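# Lower the oven's glass door fully, oven upright, hands off

## Task

Swing the oven's glass door down until it is completely open, keep the oven upright on its feet, and finish with neither arm (nor a wrist-camera cable) in contact with the oven.

## Robot and tools

Robot: two arms, left_arm and right_arm, each with a parallel gripper and a wrist camera. Fixed cameras cam_high and cam_low sit on a stand behind the arms; wrist cameras are cam_left_wrist and cam_right_wrist. A wrist cable brushing anything counts as that arm touching it.

Frames. Scene frame: origin at table-top height, midway between the nominal bases, +z up, +x out over the table, left_arm toward +y (arm names do not match image left/right). Calibrated bases: left_arm at (+0.016, +0.259, 0) m, quat_wxyz (+1.000, 0, 0, +0.016); right_arm at (+0.024, -0.322, 0) m, quat_wxyz (+1.000, 0, 0, -0.020). Each arm reports its end_effector_position (m) and end_effector_quat_wxyz in its own base frame. Fixed cameras and the table are given in the scene frame. Motion offsets run along the axes of that arm's current Hand target. Gripper fingers point along the gripper's +z and open along its y; the reported position is the point between the pads, just behind the tips. Reported poses can be off by a few cm, more at long reach.

The 14-number row, used by every motion tool: [dx, dy, dz, rx, ry, rz, opening] for left_arm, then the same seven for right_arm, always all 14 even if one arm stays still. Each value lies in [-1, 1]. dx..rz are an offset, not a pose: a displacement from the Hand target held when the action or move began, along that target's axes; 1.0 = 0.6 m of travel or 180 degrees of turn; rx, ry, rz form a single rotation vector. Sending the same offset twice moves twice. Six zeros re-request the current Hand target. opening is absolute: +1 fully open (about 87 mm between pads), +0.5 about 69 mm, 0 about 43 mm, -0.5 about 18 mm, -1 closed. A 0 opening is a real command, so to leave a gripper alone repeat its current value (see Tool commands).

execute_actions(actions, cameras): actions is a list of actions; each action is a list of up to 15 rows, one per 1/30 s step, a short list holding its last row. Every row counts from the action's start pose, not the previous row. An empty list returns state plus all images. cameras: list of names, ["all"], or [] for none; an unknown name invalidates the call.

move(target, speed, blend, opening_speed, blocking, cameras): straight-line gripper paths toward target, one 14-number row or up to 15 rows, all offsets from the same starting Hand targets. speed in m/s (0.002 to 2.9, default 0.25; turning up to twice that in rad/s), one value or one per target. blend in metres rounds corners in a list; 0 stops at each. opening_speed (at least 0.2 per second on the -1..+1 scale) ramps fingers gradually. blocking=false returns after about 0.5 s while the move continues. Paths do not avoid obstacles or the other arm and are capped at 10 s. Result ends with a move: line: done, off_target, moving, held or fault, plus limits (paced = pose clipped, held = steps withheld). done/off_target says nothing about contact.

wait(seconds 0 to 10, cameras): let the scene run holding last commands. stop(cameras): brake a running move. zoom_image(camera, region [x0,y0,x1,y1] in pixels, at most 504 per side): closer look at the latest image of that camera. finished_scene(scene): end this scene, irreversible; call nothing else in that reply.

Reading results: Hand target is the last commanded pose after clipping and is what the next offsets count from; the gripper often rests short of it, so send the missing distance or re-command. grip_measured is finger position on the command scale. Joint positions order: waist, shoulder, elbow, wrist pitch, wrist yaw, wrist roll, gripper (0 closed to 1 open). Joint torques include gravity; numbers 1 to 3 wrap at ±28 N m. A Joint velocities line absent means all still. Watch for MOTOR HOT (75 °C); at 90 °C the arm folds and idles, at 100 °C it drops.

Control behaviour: orientation commands are clipped to within 40 degrees of the measured one per step. Friction and weight leave the gripper low, short or tilted at long reach; tiny moves may not happen or go sideways, so check position and orientation after each move. Do not route paths near an arm's own base. A blocked arm keeps pushing until you command its target back past the gripper.

Avoid: fast contact (slams, hits), targets far beyond contact (hard pushes), tipping or shoving the oven off the table, letting the door drop freely, arms or grippers touching each other, stress on camera cables, and stops or faults. Approach the door handle slowly, pull it down in a controlled arc, then back both grippers clear of the oven before ending.

Each tool is called after ">>>" as name([rows], argument=value, ...), one row to a line, values as JSON.

## Session

>>> execute_actions(actions=[])

Scene clock: 0.00 s.
left_arm: end_effector_position=(+0.1828, -0.0887, +0.3245) grip_measured=+1.000 end_effector_quat_wxyz=(+0.497, +0.014, +0.866, -0.049) | right_arm: end_effector_position=(+0.1789, +0.1623, +0.2663) grip_measured=+0.996 end_effector_quat_wxyz=(+0.494, +0.072, +0.804, +0.323)
Joint positions: left_arm=[-0.926 0.885 1.429 -1.243 -0.679 -0.568 1] | right_arm=[0.898 0.547 0.822 -0.609 0.388 0.798 0.998]
Joint velocities: within noise
Joint torques (N m): no reading
Heat: left arm: 27 °C; right arm: 26 °C.
Hand target: left_arm +0.1831, -0.0889, +0.3275; +0.500, +0.012, +0.864, -0.052 | right_arm +0.1799, +0.1633, +0.2746; +0.500, +0.074, +0.797, +0.330
Tool commands: left_gripper/opening=+1.0 right_gripper/opening=+1.0
camera_calibration:
cam_left_wrist: T_world_to_cam=[[-0.0849002, -0.994837, 0.055602, -0.0909706], [-0.984438, 0.0751337, -0.158864, 0.257364], [0.153866, -0.0682242, -0.985734, 0.434369], [0, 0, 0, 1]] pos_world=[0.178801, -0.0802032, 0.474116]
cam_right_wrist: T_world_to_cam=[[0.215999, -0.788247, -0.576204, 0.240745], [-0.962618, -0.0731362, -0.260803, 0.27635], [0.163436, 0.610998, -0.774578, 0.221379], [0, 0, 0, 1]] pos_world=[0.177838, 0.0747159, 0.382266]

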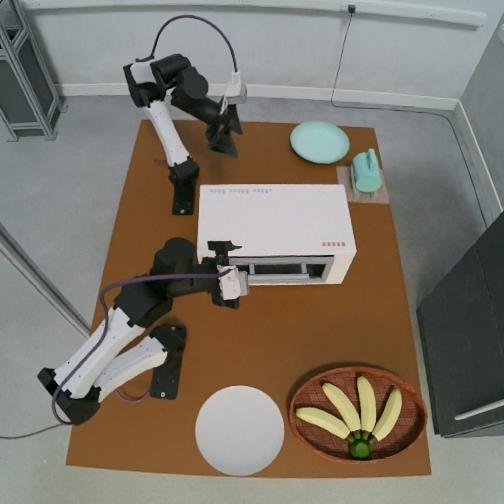

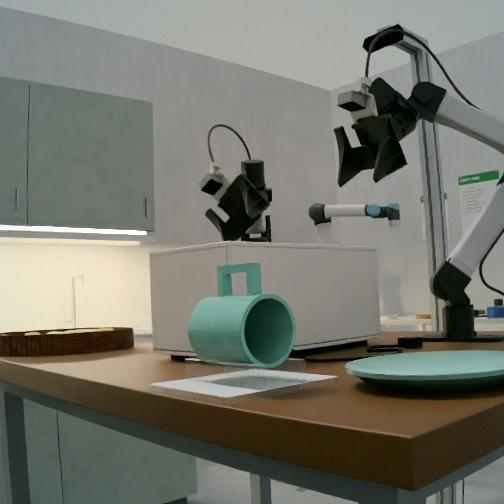

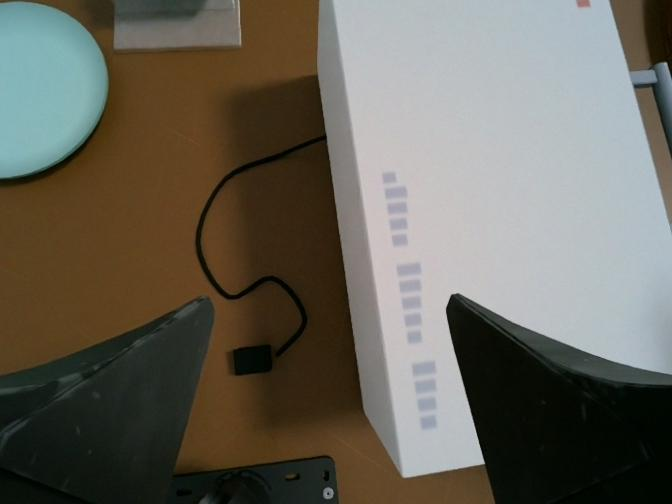

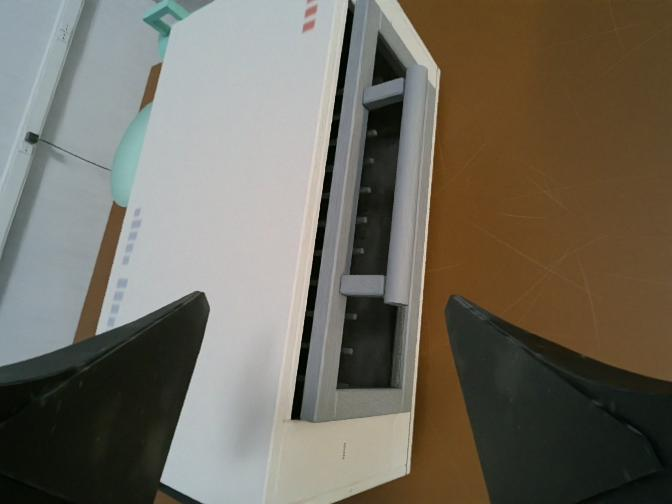

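>>> zoom_image(camera="cam_right_wrist", region=[270, 0, 470, 440])

>>> zoom_image(camera="cam_high", region=[180, 170, 370, 310])

Scaled by 1.145 from the camera's 672x504 image, which has a finer 960x720 frame.

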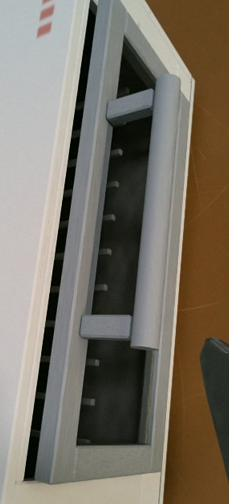

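Scaled by 2.653 from the camera's 504x504 image, which has a finer 720x720 frame.

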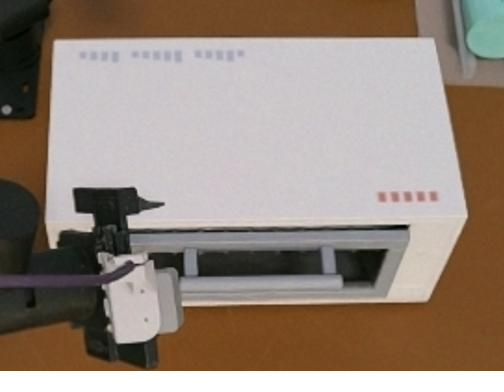

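>>> move(target=[0,0,0,0,0,0,1,-0.030,-0.009,0.148,-0.109,0.313,-0.360,-1], speed=0.5, cameras=["cam_high","cam_right_wrist"])

Scene clock: 48.23 s.
left_arm: end_effector_position=(+0.1828, -0.0887, +0.3245) grip_measured=+1.000 end_effector_quat_wxyz=(+0.497, +0.014, +0.866, -0.049) | right_arm: end_effector_position=(+0.2614, +0.1889, +0.2566) grip_measured=-1.000 end_effector_quat_wxyz=(+0.179, -0.572, +0.787, +0.143)
Joint positions: left_arm=[-0.926 0.885 1.429 -1.243 -0.679 -0.568 1] | right_arm=[0.533 1.682 1.965 -1.509 -0.315 -0.669 0]
Joint torques (N m): left_arm=[-0.21 0.4 5.11 1.58 -0.16 0.02] | right_arm=[0.58 -5.76 7.73 0.91 -0.08 -0.24]
Heat: left arm: 30 °C; right arm: 28 °C.
Hand target: left_arm +0.1831, -0.0889, +0.3275; +0.500, +0.012, +0.864, -0.052 | right_arm +0.2650, +0.1912, +0.2597; +0.185, -0.579, +0.782, +0.138
Off the commanded pose: left_arm 0.003 m, 1 deg | right_arm 0.005 m, 1 deg.
move: done
camera_calibration:
cam_right_wrist: T_world_to_cam=[[0.95795, -0.286604, -0.0137883, -0.194762], [-0.258213, -0.88202, 0.394166, 0.155767], [-0.125131, -0.374031, -0.918936, 0.482618], [0, 0, 0, 1]] pos_world=[0.287183, 0.262084, 0.379412]
Images, in order (width x height): cam_high 504x504, cam_right_wrist 672x504.

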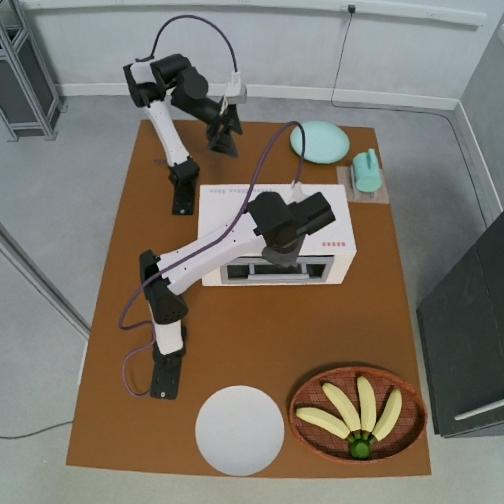

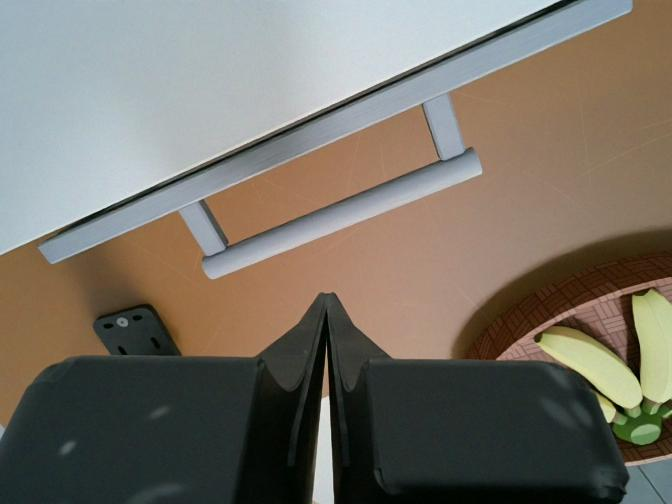

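>>> move([
  [0,0,0,0,0,0,1,-0.004,0.006,0.077,0,0,0,-1],
  [0,0,0,0,0,0,1,0.0245,0.013,0.1835,0,0,0,-1],
], speed=0.15, blend=0.01, cameras=["cam_high","cam_right_wrist"])

Scene clock: 58.03 s.
left_arm: end_effector_position=(+0.1828, -0.0887, +0.3245) grip_measured=+1.000 end_effector_quat_wxyz=(+0.497, +0.014, +0.866, -0.049) | right_arm: end_effector_position=(+0.2590, +0.2185, +0.1669) grip_measured=-1.000 end_effector_quat_wxyz=(+0.175, -0.578, +0.784, +0.141)
Joint positions: left_arm=[-0.926 0.885 1.429 -1.243 -0.679 -0.568 1] | right_arm=[0.622 1.619 1.518 -1.111 -0.283 -0.597 0]
Joint torques (N m): left_arm=[-0.23 0.34 5.23 1.61 -0.13 0.06] | right_arm=[1.06 -4.75 3.49 1.74 -0.04 -0.07]
Heat: left arm: 31 °C; right arm: 29 °C.
Hand target: left_arm +0.1831, -0.0889, +0.3275; +0.500, +0.012, +0.864, -0.052 | right_arm +0.2679, +0.2284, +0.1548; +0.185, -0.579, +0.782, +0.138
Off the commanded pose: left_arm 0.003 m, 1 deg | right_arm 0.018 m, 1 deg.
move: off_target (right_arm)
camera_calibration:
cam_right_wrist: T_world_to_cam=[[0.961821, -0.273358, -0.0132674, -0.189156], [-0.245103, -0.881944, 0.402615, 0.21174], [-0.121759, -0.383992, -0.915273, 0.411753], [0, 0, 0, 1]] pos_world=[0.283967, 0.293145, 0.289107]
Images, in order (width x height): cam_high 504x504, cam_right_wrist 672x504.

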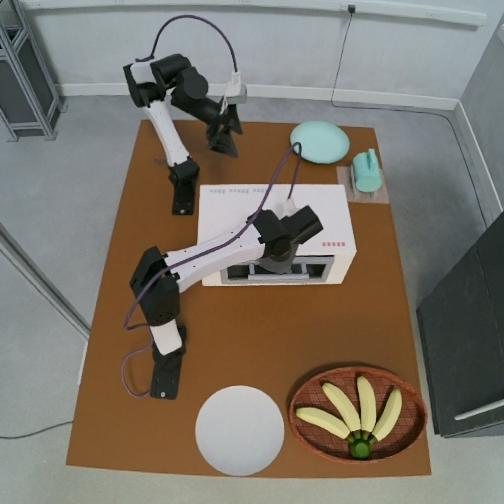

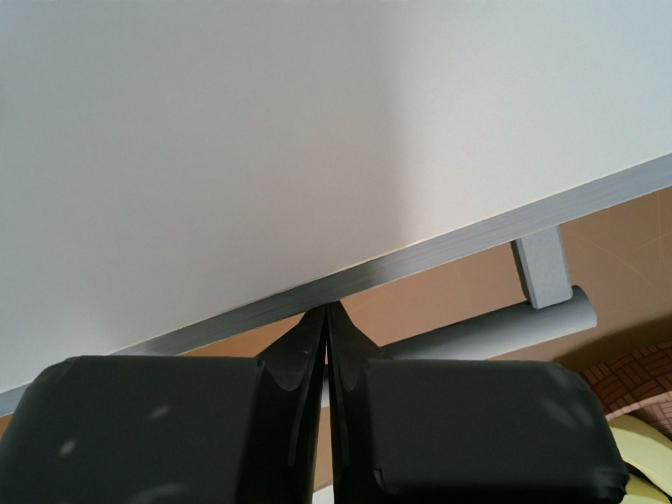

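>>> move([
  [0,0,0,0,0,0,1,0.096,-0.0293,-0.0258,0,0,0,-1],
  [0,0,0,0,0,0,1,0.154,-0.0443,-0.0198,0,0,0,-1],
  [0,0,0,0,0,0,1,0.2087,-0.0558,0.003,0,0,0,-1],
], speed=0.08, blend=0.01, cameras=["cam_high","cam_right_wrist"])

Scene clock: 66.53 s.
left_arm: end_effector_position=(+0.1828, -0.0887, +0.3245) grip_measured=+1.000 end_effector_quat_wxyz=(+0.497, +0.014, +0.866, -0.049) | right_arm: end_effector_position=(+0.2691, +0.1485, +0.1299) grip_measured=-1.000 end_effector_quat_wxyz=(+0.246, -0.567, +0.756, +0.215)
Joint positions: left_arm=[-0.926 0.885 1.429 -1.243 -0.679 -0.568 1] | right_arm=[0.28 1.454 1.163 -0.926 -0.576 -0.9 0]
Joint torques (N m): left_arm=[-0.12 0.34 5.23 1.59 -0.16 0.03] | right_arm=[-0.46 -3.29 2.41 0.52 1.57 -0.7]
Heat: left arm: 31 °C; right arm: 29 °C.
Hand target: left_arm +0.1831, -0.0889, +0.3275; +0.500, +0.012, +0.864, -0.052 | right_arm +0.2675, +0.1122, +0.0968; +0.185, -0.579, +0.782, +0.138
Off the commanded pose: left_arm 0.003 m, 1 deg | right_arm 0.049 m, 12 deg.
move: off_target (right_arm)
camera_calibration:
cam_right_wrist: T_world_to_cam=[[0.967931, -0.248522, -0.0366953, -0.220812], [-0.236411, -0.950521, 0.201543, 0.20131], [-0.0849677, -0.186405, -0.978792, 0.321167], [0, 0, 0, 1]] pos_world=[0.288612, 0.19634, 0.265681]
Images, in order (width x height): cam_high 504x504, cam_right_wrist 672x504.

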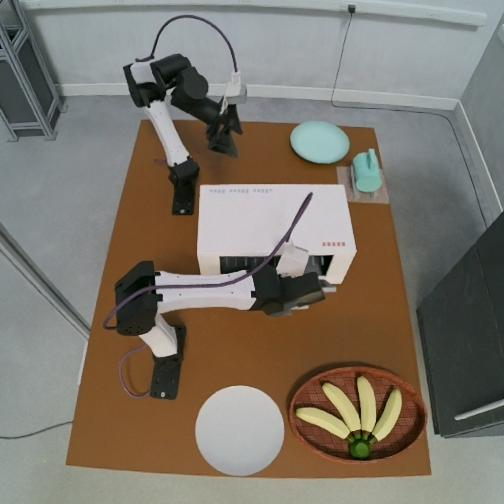

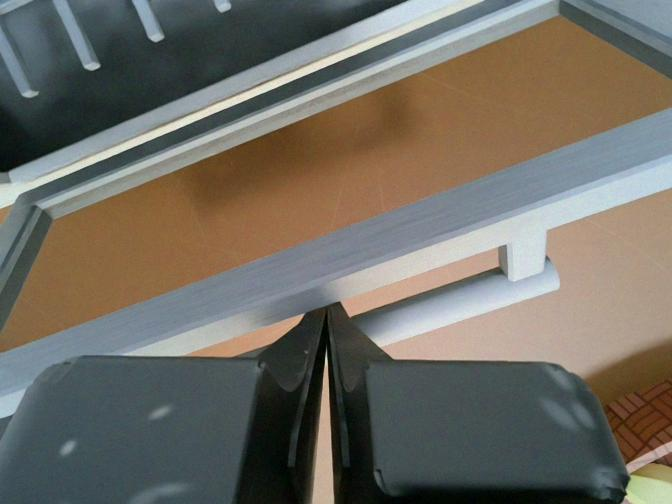

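>>> move([
  [0,0,0,0,0,0,1,-0.072,0.016,-0.0255,0,0,0,-1],
  [0,0,0,0,0,0,1,-0.058,0.002,-0.117,0,0,0,-1],
  [0,0,0,0,0,0,1,-0.111,0.010,-0.177,0,0,0,-1],
  [0,0,0,0,0,0,1,-0.225,0.049,-0.12,0,0,0,-1],
], speed=[0.08,0.08,0.15,0.2], blend=[0.004,0.01,0.01,0], cameras=["cam_high","cam_right_wrist"])

Scene clock: 80.20 s.
left_arm: end_effector_position=(+0.1828, -0.0887, +0.3245) grip_measured=+1.000 end_effector_quat_wxyz=(+0.497, +0.014, +0.866, -0.049) | right_arm: end_effector_position=(+0.2576, +0.2011, +0.2163) grip_measured=-1.000 end_effector_quat_wxyz=(+0.170, -0.583, +0.782, +0.142)
Joint positions: left_arm=[-0.926 0.885 1.429 -1.243 -0.679 -0.568 1] | right_arm=[0.577 1.638 1.744 -1.342 -0.302 -0.654 0]
Joint torques (N m): left_arm=[-0.18 0.36 5.14 1.61 -0.16 0.02] | right_arm=[0.2 -5.96 8.29 1.07 -0.08 -0.01]
Heat: left arm: 31 °C; right arm: 29 °C.
Hand target: left_arm +0.1831, -0.0889, +0.3275; +0.500, +0.012, +0.864, -0.052 | right_arm +0.2652, +0.2053, +0.2218; +0.185, -0.579, +0.782, +0.138
Off the commanded pose: left_arm 0.003 m, 1 deg | right_arm 0.010 m, 2 deg.
move: done
camera_calibration:
cam_right_wrist: T_world_to_cam=[[0.964968, -0.261755, -0.0179248, -0.194062], [-0.231813, -0.882595, 0.40901, 0.171534], [-0.122881, -0.390527, -0.912354, 0.450976], [0, 0, 0, 1]] pos_world=[0.282444, 0.276716, 0.337812]
Images, in order (width x height): cam_high 504x504, cam_right_wrist 672x504.

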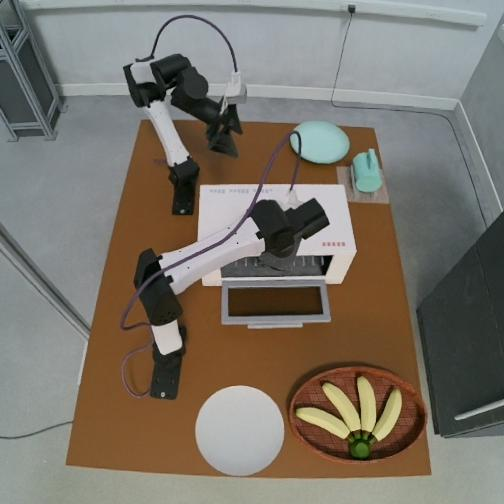

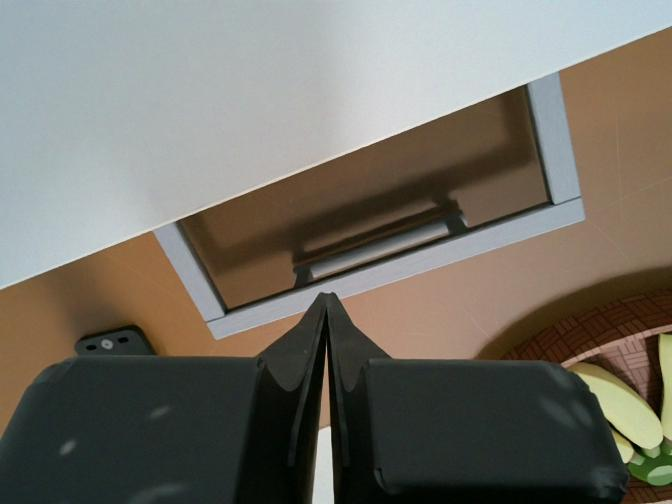

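>>> move([
  [0,0,0,0,0,0,1,0.179,-0.04,0.10,0,0,0,-1],
  [0,0,0,0,0,0,1,0.237,-0.042,0.202,0,0,0,-1],
], speed=[0.2,0.05], blend=[0.01,0], cameras=["cam_high","cam_right_wrist"])

Scene clock: 90.13 s.
left_arm: end_effector_position=(+0.1828, -0.0887, +0.3245) grip_measured=+1.000 end_effector_quat_wxyz=(+0.497, +0.014, +0.866, -0.049) | right_arm: end_effector_position=(+0.2640, +0.1313, +0.0733) grip_measured=-1.000 end_effector_quat_wxyz=(+0.196, -0.573, +0.782, +0.145)
Joint positions: left_arm=[-0.926 0.885 1.429 -1.243 -0.679 -0.568 1] | right_arm=[0.334 1.485 1.012 -0.789 -0.39 -0.869 0]
Joint torques (N m): left_arm=[-0.17 0.35 5.22 1.6 -0.16 0.06] | right_arm=[-0.08 -1.25 1.92 1.57 -0.04 -0.34]
Heat: left arm: 32 °C; right arm: 30 °C.
Hand target: left_arm +0.1831, -0.0889, +0.3275; +0.500, +0.012, +0.864, -0.052 | right_arm +0.2679, +0.1285, +0.0496; +0.185, -0.579, +0.782, +0.138
Off the commanded pose: left_arm 0.003 m, 1 deg | right_arm 0.024 m, 2 deg.
move: off_target (right_arm)
camera_calibration:
cam_right_wrist: T_world_to_cam=[[0.959017, -0.283324, 0.00362677, -0.218288], [-0.264848, -0.89178, 0.366856, 0.182849], [-0.100705, -0.352782, -0.930271, 0.284633], [0, 0, 0, 1]] pos_world=[0.286433, 0.201629, 0.198498]
Images, in order (width x height): cam_high 504x504, cam_right_wrist 672x504.

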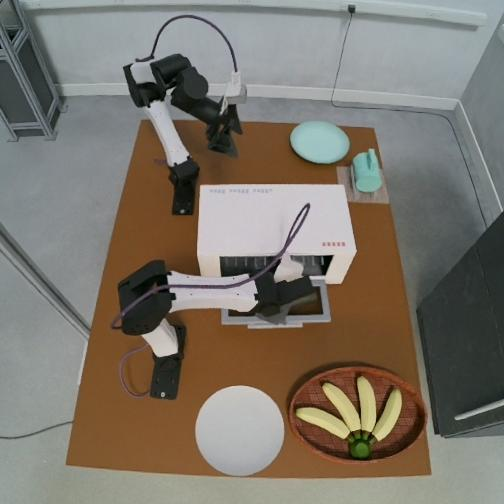

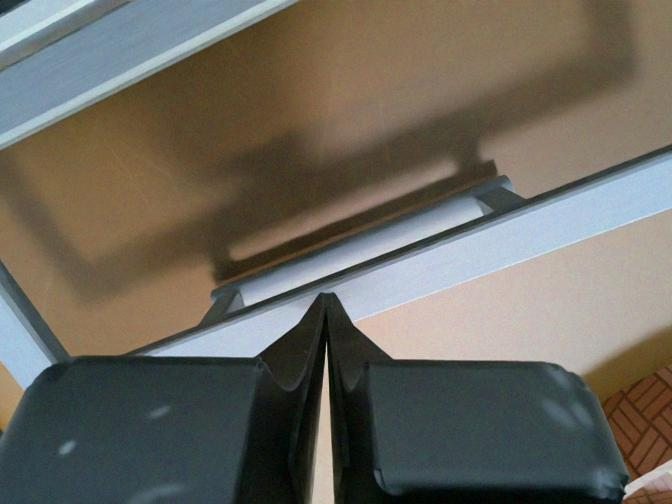

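>>> move([
  [0,0,0,0,0,0,1,0.0225,0,0.045,0,0,0,-1],
  [0,0,0,0,0,0,1,-0.084,-0.01,-0.2375,0,0,0,-1],
], speed=[0.06,0.2], cameras=["cam_high","cam_right_wrist"])

Scene clock: 96.43 s.
left_arm: end_effector_position=(+0.1828, -0.0887, +0.3245) grip_measured=+1.000 end_effector_quat_wxyz=(+0.497, +0.014, +0.866, -0.049) | right_arm: end_effector_position=(+0.2636, +0.1092, +0.1957) grip_measured=-1.000 end_effector_quat_wxyz=(+0.179, -0.576, +0.785, +0.141)
Joint positions: left_arm=[-0.926 0.885 1.429 -1.243 -0.679 -0.568 1] | right_arm=[0.267 1.502 1.528 -1.348 -0.392 -0.949 0]
Joint torques (N m): left_arm=[-0.2 0.39 5.18 1.61 -0.15 0.05] | right_arm=[-0.44 -4.89 7.88 0.72 -0.21 -0.28]
Heat: left arm: 32 °C; right arm: 29 °C.
Hand target: left_arm +0.1831, -0.0889, +0.3275; +0.500, +0.012, +0.864, -0.052 | right_arm +0.2684, +0.1086, +0.1996; +0.185, -0.579, +0.782, +0.138
Off the commanded pose: left_arm 0.003 m, 1 deg | right_arm 0.006 m, 1 deg.
move: done
camera_calibration:
cam_right_wrist: T_world_to_cam=[[0.960334, -0.278676, -0.00991515, -0.222798], [-0.252118, -0.882907, 0.396121, 0.108122], [-0.119144, -0.377908, -0.918145, 0.395845], [0, 0, 0, 1]] pos_world=[0.288383, 0.182966, 0.318405]
Images, in order (width x height): cam_high 504x504, cam_right_wrist 672x504.

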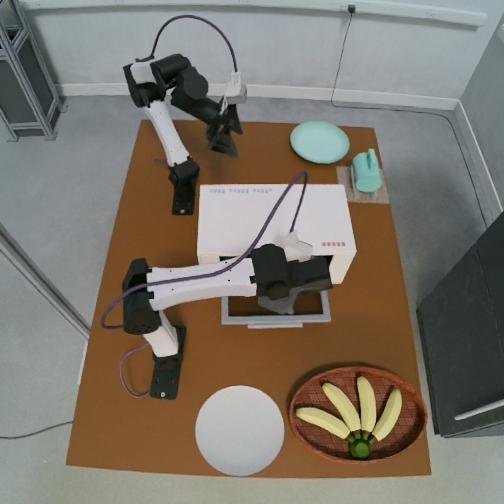

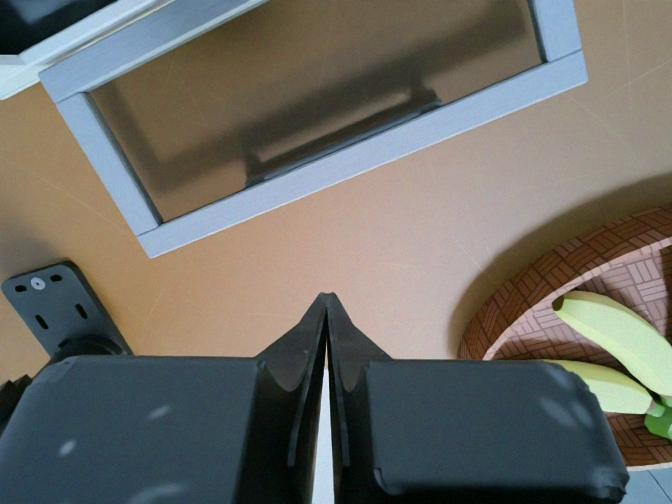

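>>> finished_scene(scene=2)

The scene is finished: the task was done.


## Next scene

The same job, from a new start.

>>> execute_actions(actions=[])

Scene clock: 0.00 s.
left_arm: end_effector_position=(+0.3147, -0.0680, +0.2614) grip_measured=+1.000 end_effector_quat_wxyz=(+0.453, +0.141, +0.879, +0.041) | right_arm: end_effector_position=(+0.1952, +0.1374, +0.3094) grip_measured=+0.996 end_effector_quat_wxyz=(+0.445, -0.124, +0.867, +0.184)
Joint positions: left_arm=[-0.344 1.149 1.261 -0.756 -0.223 0.085 1] | right_arm=[0.612 0.887 1.329 -1.008 0.066 0.293 0.998]
Joint velocities: within noise
Joint torques (N m): no reading
Heat: left arm: 27 °C; right arm: 25 °C.
Hand target: left_arm +0.3152, -0.0682, +0.2664; +0.460, +0.139, +0.876, +0.040 | right_arm +0.1968, +0.1385, +0.3169; +0.456, -0.122, +0.861, +0.189
Tool commands: left_gripper/opening=+1.0 right_gripper/opening=+1.0
camera_calibration:
cam_left_wrist: T_world_to_cam=[[-0.22339, -0.950942, -0.214024, 0.0614029], [-0.970607, 0.237188, -0.0407814, 0.351445], [0.0895448, 0.198624, -0.975977, 0.38913], [0, 0, 0, 1]] pos_world=[0.319988, -0.102258, 0.407256]
cam_right_wrist: T_world_to_cam=[[0.391609, -0.899114, -0.195543, 0.105646], [-0.919338, -0.373508, -0.123731, 0.291796], [0.038211, 0.228225, -0.972858, 0.405693], [0, 0, 0, 1]] pos_world=[0.211385, 0.111387, 0.451445]

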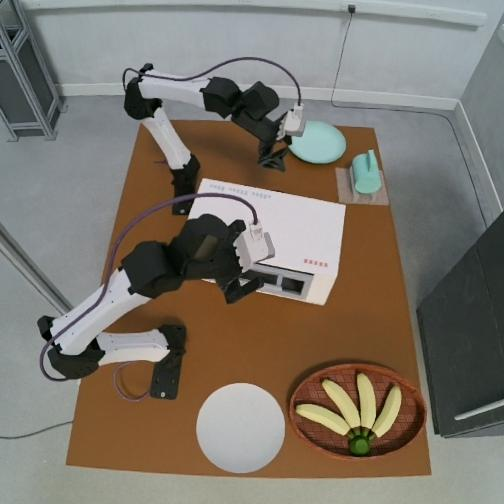

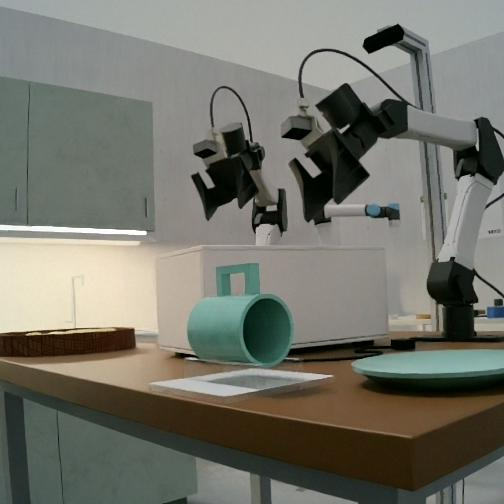

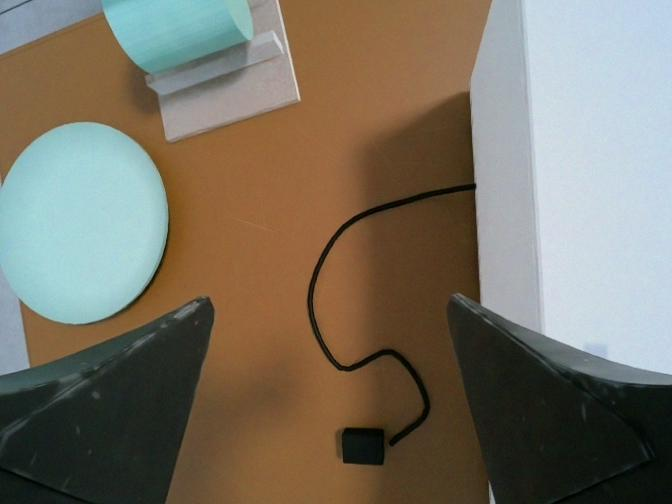

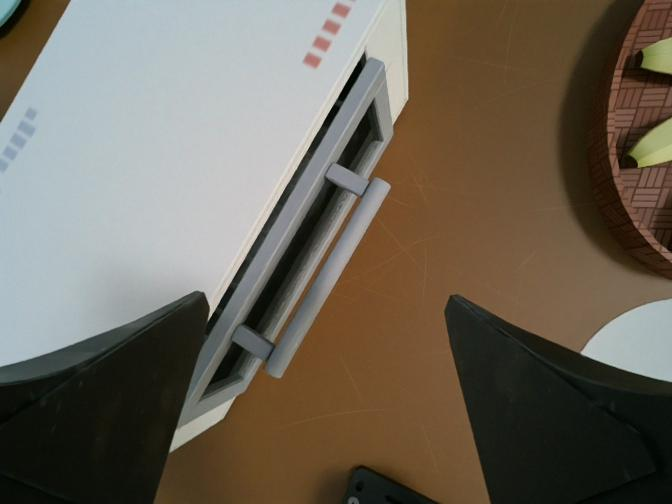

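>>> move(target=[0,0,0,0,0,0,1,0.07,0.022,0.075,-0.099,0.192,-0.207,-1], speed=0.5, cameras=["cam_high","cam_right_wrist"])

Scene clock: 10.90 s.
left_arm: end_effector_position=(+0.3147, -0.0680, +0.2614) grip_measured=+1.000 end_effector_quat_wxyz=(+0.453, +0.141, +0.879, +0.041) | right_arm: end_effector_position=(+0.2005, +0.1632, +0.2558) grip_measured=-1.000 end_effector_quat_wxyz=(+0.189, -0.494, +0.841, +0.112)
Joint positions: left_arm=[-0.344 1.149 1.261 -0.756 -0.223 0.085 1] | right_arm=[0.619 1.407 1.691 -1.451 -0.186 -0.404 0]
Joint torques (N m): left_arm=[-0.18 -3.11 6.72 1.79 0.04 0.02] | right_arm=[0.57 -3.79 8.01 1.06 -0.25 -0.24]
Heat: left arm: 28 °C; right arm: 27 °C.
Hand target: left_arm +0.3152, -0.0682, +0.2664; +0.460, +0.139, +0.876, +0.040 | right_arm +0.2017, +0.1684, +0.2617; +0.197, -0.502, +0.834, +0.119
Off the commanded pose: left_arm 0.005 m, 1 deg | right_arm 0.008 m, 2 deg.
move: done
camera_calibration:
cam_right_wrist: T_world_to_cam=[[0.882415, -0.470462, 0.00308609, -0.103021], [-0.429699, -0.803252, 0.412487, 0.134446], [-0.19158, -0.365311, -0.910958, 0.474573], [0, 0, 0, 1]] pos_world=[0.239598, 0.232893, 0.377177]
Images, in order (width x height): cam_high 504x504, cam_right_wrist 672x504.

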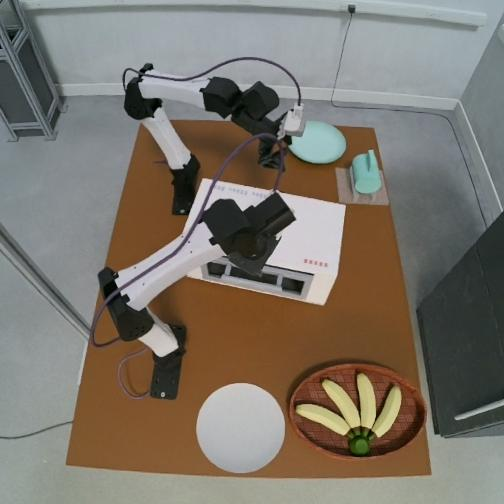

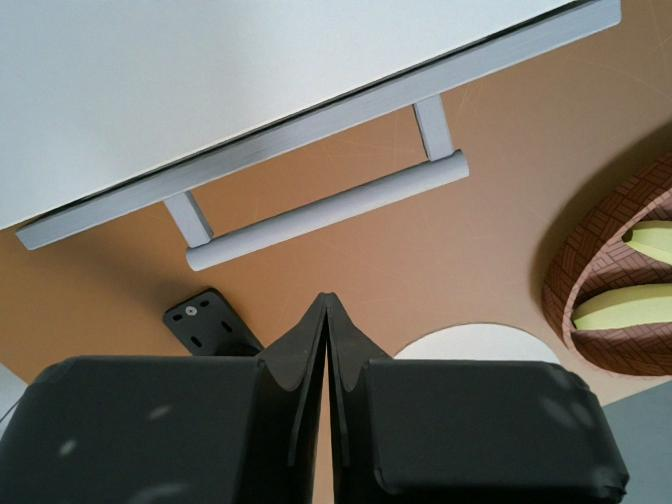

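>>> move([
  [0,0,0,0,0,0,1,-0.004,0.006,0.077,0,0,0,-1],
  [0,0,0,0,0,0,1,0.0245,0.013,0.1835,0,0,0,-1],
  [0,0,0,0,0,0,1,0.1205,-0.0163,0.1577,0,0,0,-1],
  [0,0,0,0,0,0,1,0.1785,-0.0313,0.1637,0,0,0,-1],
  [0,0,0,0,0,0,1,0.2332,-0.0428,0.1865,0,0,0,-1],
], speed=[0.15,0.15,0.08,0.08,0.08], blend=[0.01,0,0.01,0.01,0], cameras=["cam_high","cam_right_wrist"])

Scene clock: 21.00 s.
left_arm: end_effector_position=(+0.3147, -0.0680, +0.2614) grip_measured=+1.000 end_effector_quat_wxyz=(+0.453, +0.141, +0.879, +0.041) | right_arm: end_effector_position=(+0.1960, +0.1261, +0.1288) grip_measured=-1.000 end_effector_quat_wxyz=(+0.257, -0.495, +0.808, +0.188)
Joint positions: left_arm=[-0.344 1.149 1.261 -0.756 -0.223 0.085 1] | right_arm=[0.323 1.083 0.896 -0.925 -0.474 -0.663 0]
Joint torques (N m): left_arm=[-0.17 -3.08 6.74 1.78 0.04 0.04] | right_arm=[-0.79 -0.62 2.73 0.44 1.31 -0.73]
Heat: left arm: 30 °C; right arm: 27 °C.
Hand target: left_arm +0.3152, -0.0682, +0.2664; +0.460, +0.139, +0.876, +0.040 | right_arm +0.1892, +0.0903, +0.0990; +0.197, -0.502, +0.834, +0.119
Off the commanded pose: left_arm 0.005 m, 1 deg | right_arm 0.047 m, 11 deg.
move: off_target (right_arm)
camera_calibration:
cam_right_wrist: T_world_to_cam=[[0.904838, -0.423826, -0.0404858, -0.120703], [-0.405817, -0.887314, 0.219057, 0.186008], [-0.128766, -0.181781, -0.974872, 0.317175], [0, 0, 0, 1]] pos_world=[0.225544, 0.171547, 0.263572]
Images, in order (width x height): cam_high 504x504, cam_right_wrist 672x504.

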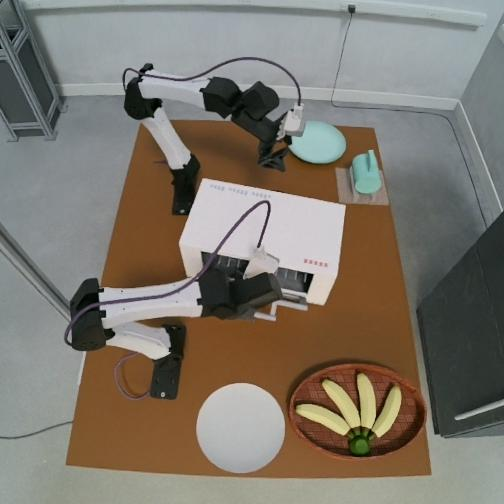

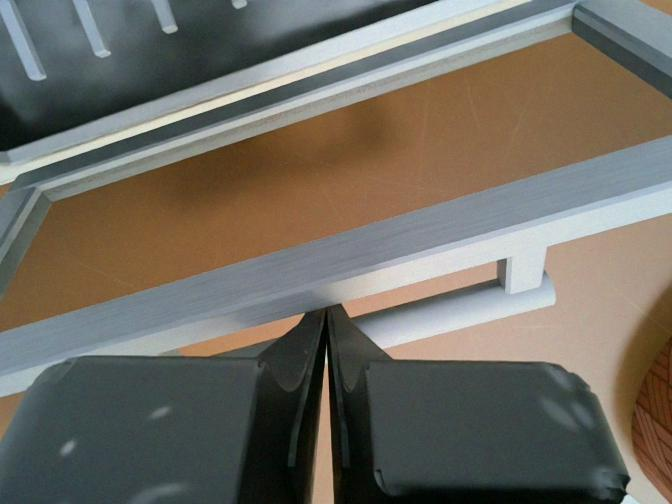

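>>> move([
  [0,0,0,0,0,0,1,-0.072,0.016,-0.0255,0,0,0,-1],
  [0,0,0,0,0,0,1,-0.058,0.002,-0.117,0,0,0,-1],
  [0,0,0,0,0,0,1,-0.111,0.010,-0.177,0,0,0,-1],
], speed=[0.08,0.07,0.2], blend=[0.004,0.01,0], cameras=["cam_high","cam_right_wrist"])

Scene clock: 25.47 s.
left_arm: end_effector_position=(+0.3147, -0.0680, +0.2614) grip_measured=+1.000 end_effector_quat_wxyz=(+0.453, +0.141, +0.879, +0.041) | right_arm: end_effector_position=(+0.1868, +0.1018, +0.2189) grip_measured=-1.000 end_effector_quat_wxyz=(+0.192, -0.505, +0.833, +0.121)
Joint positions: left_arm=[-0.344 1.149 1.261 -0.756 -0.223 0.085 1] | right_arm=[0.368 1.209 1.393 -1.406 -0.303 -0.667 0]
Joint torques (N m): left_arm=[-0.12 -3.06 6.67 1.78 0.04 0.01] | right_arm=[0.47 -2.28 7.9 0.94 -0.1 -0.02]
Heat: left arm: 30 °C; right arm: 27 °C.
Hand target: left_arm +0.3152, -0.0682, +0.2664; +0.460, +0.139, +0.876, +0.040 | right_arm +0.1896, +0.1036, +0.2237; +0.197, -0.502, +0.834, +0.119
Off the commanded pose: left_arm 0.005 m, 1 deg | right_arm 0.006 m, 1 deg.
move: done
camera_calibration:
cam_right_wrist: T_world_to_cam=[[0.895622, -0.444805, -0.00323568, -0.123293], [-0.406854, -0.822105, 0.398263, 0.0953246], [-0.179809, -0.355376, -0.917266, 0.414118], [0, 0, 0, 1]] pos_world=[0.223669, 0.170693, 0.341493]
Images, in order (width x height): cam_high 504x504, cam_right_wrist 672x504.

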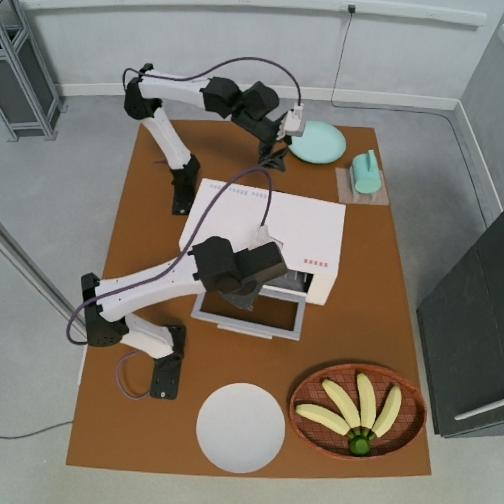

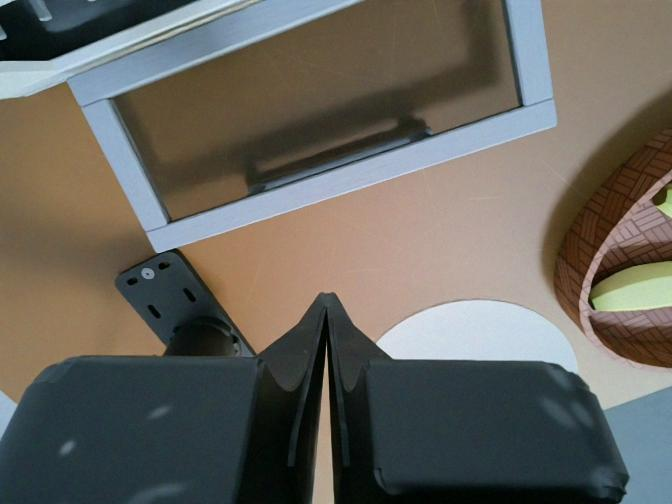

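>>> finished_scene(scene=3)

The scene is finished: the task was done.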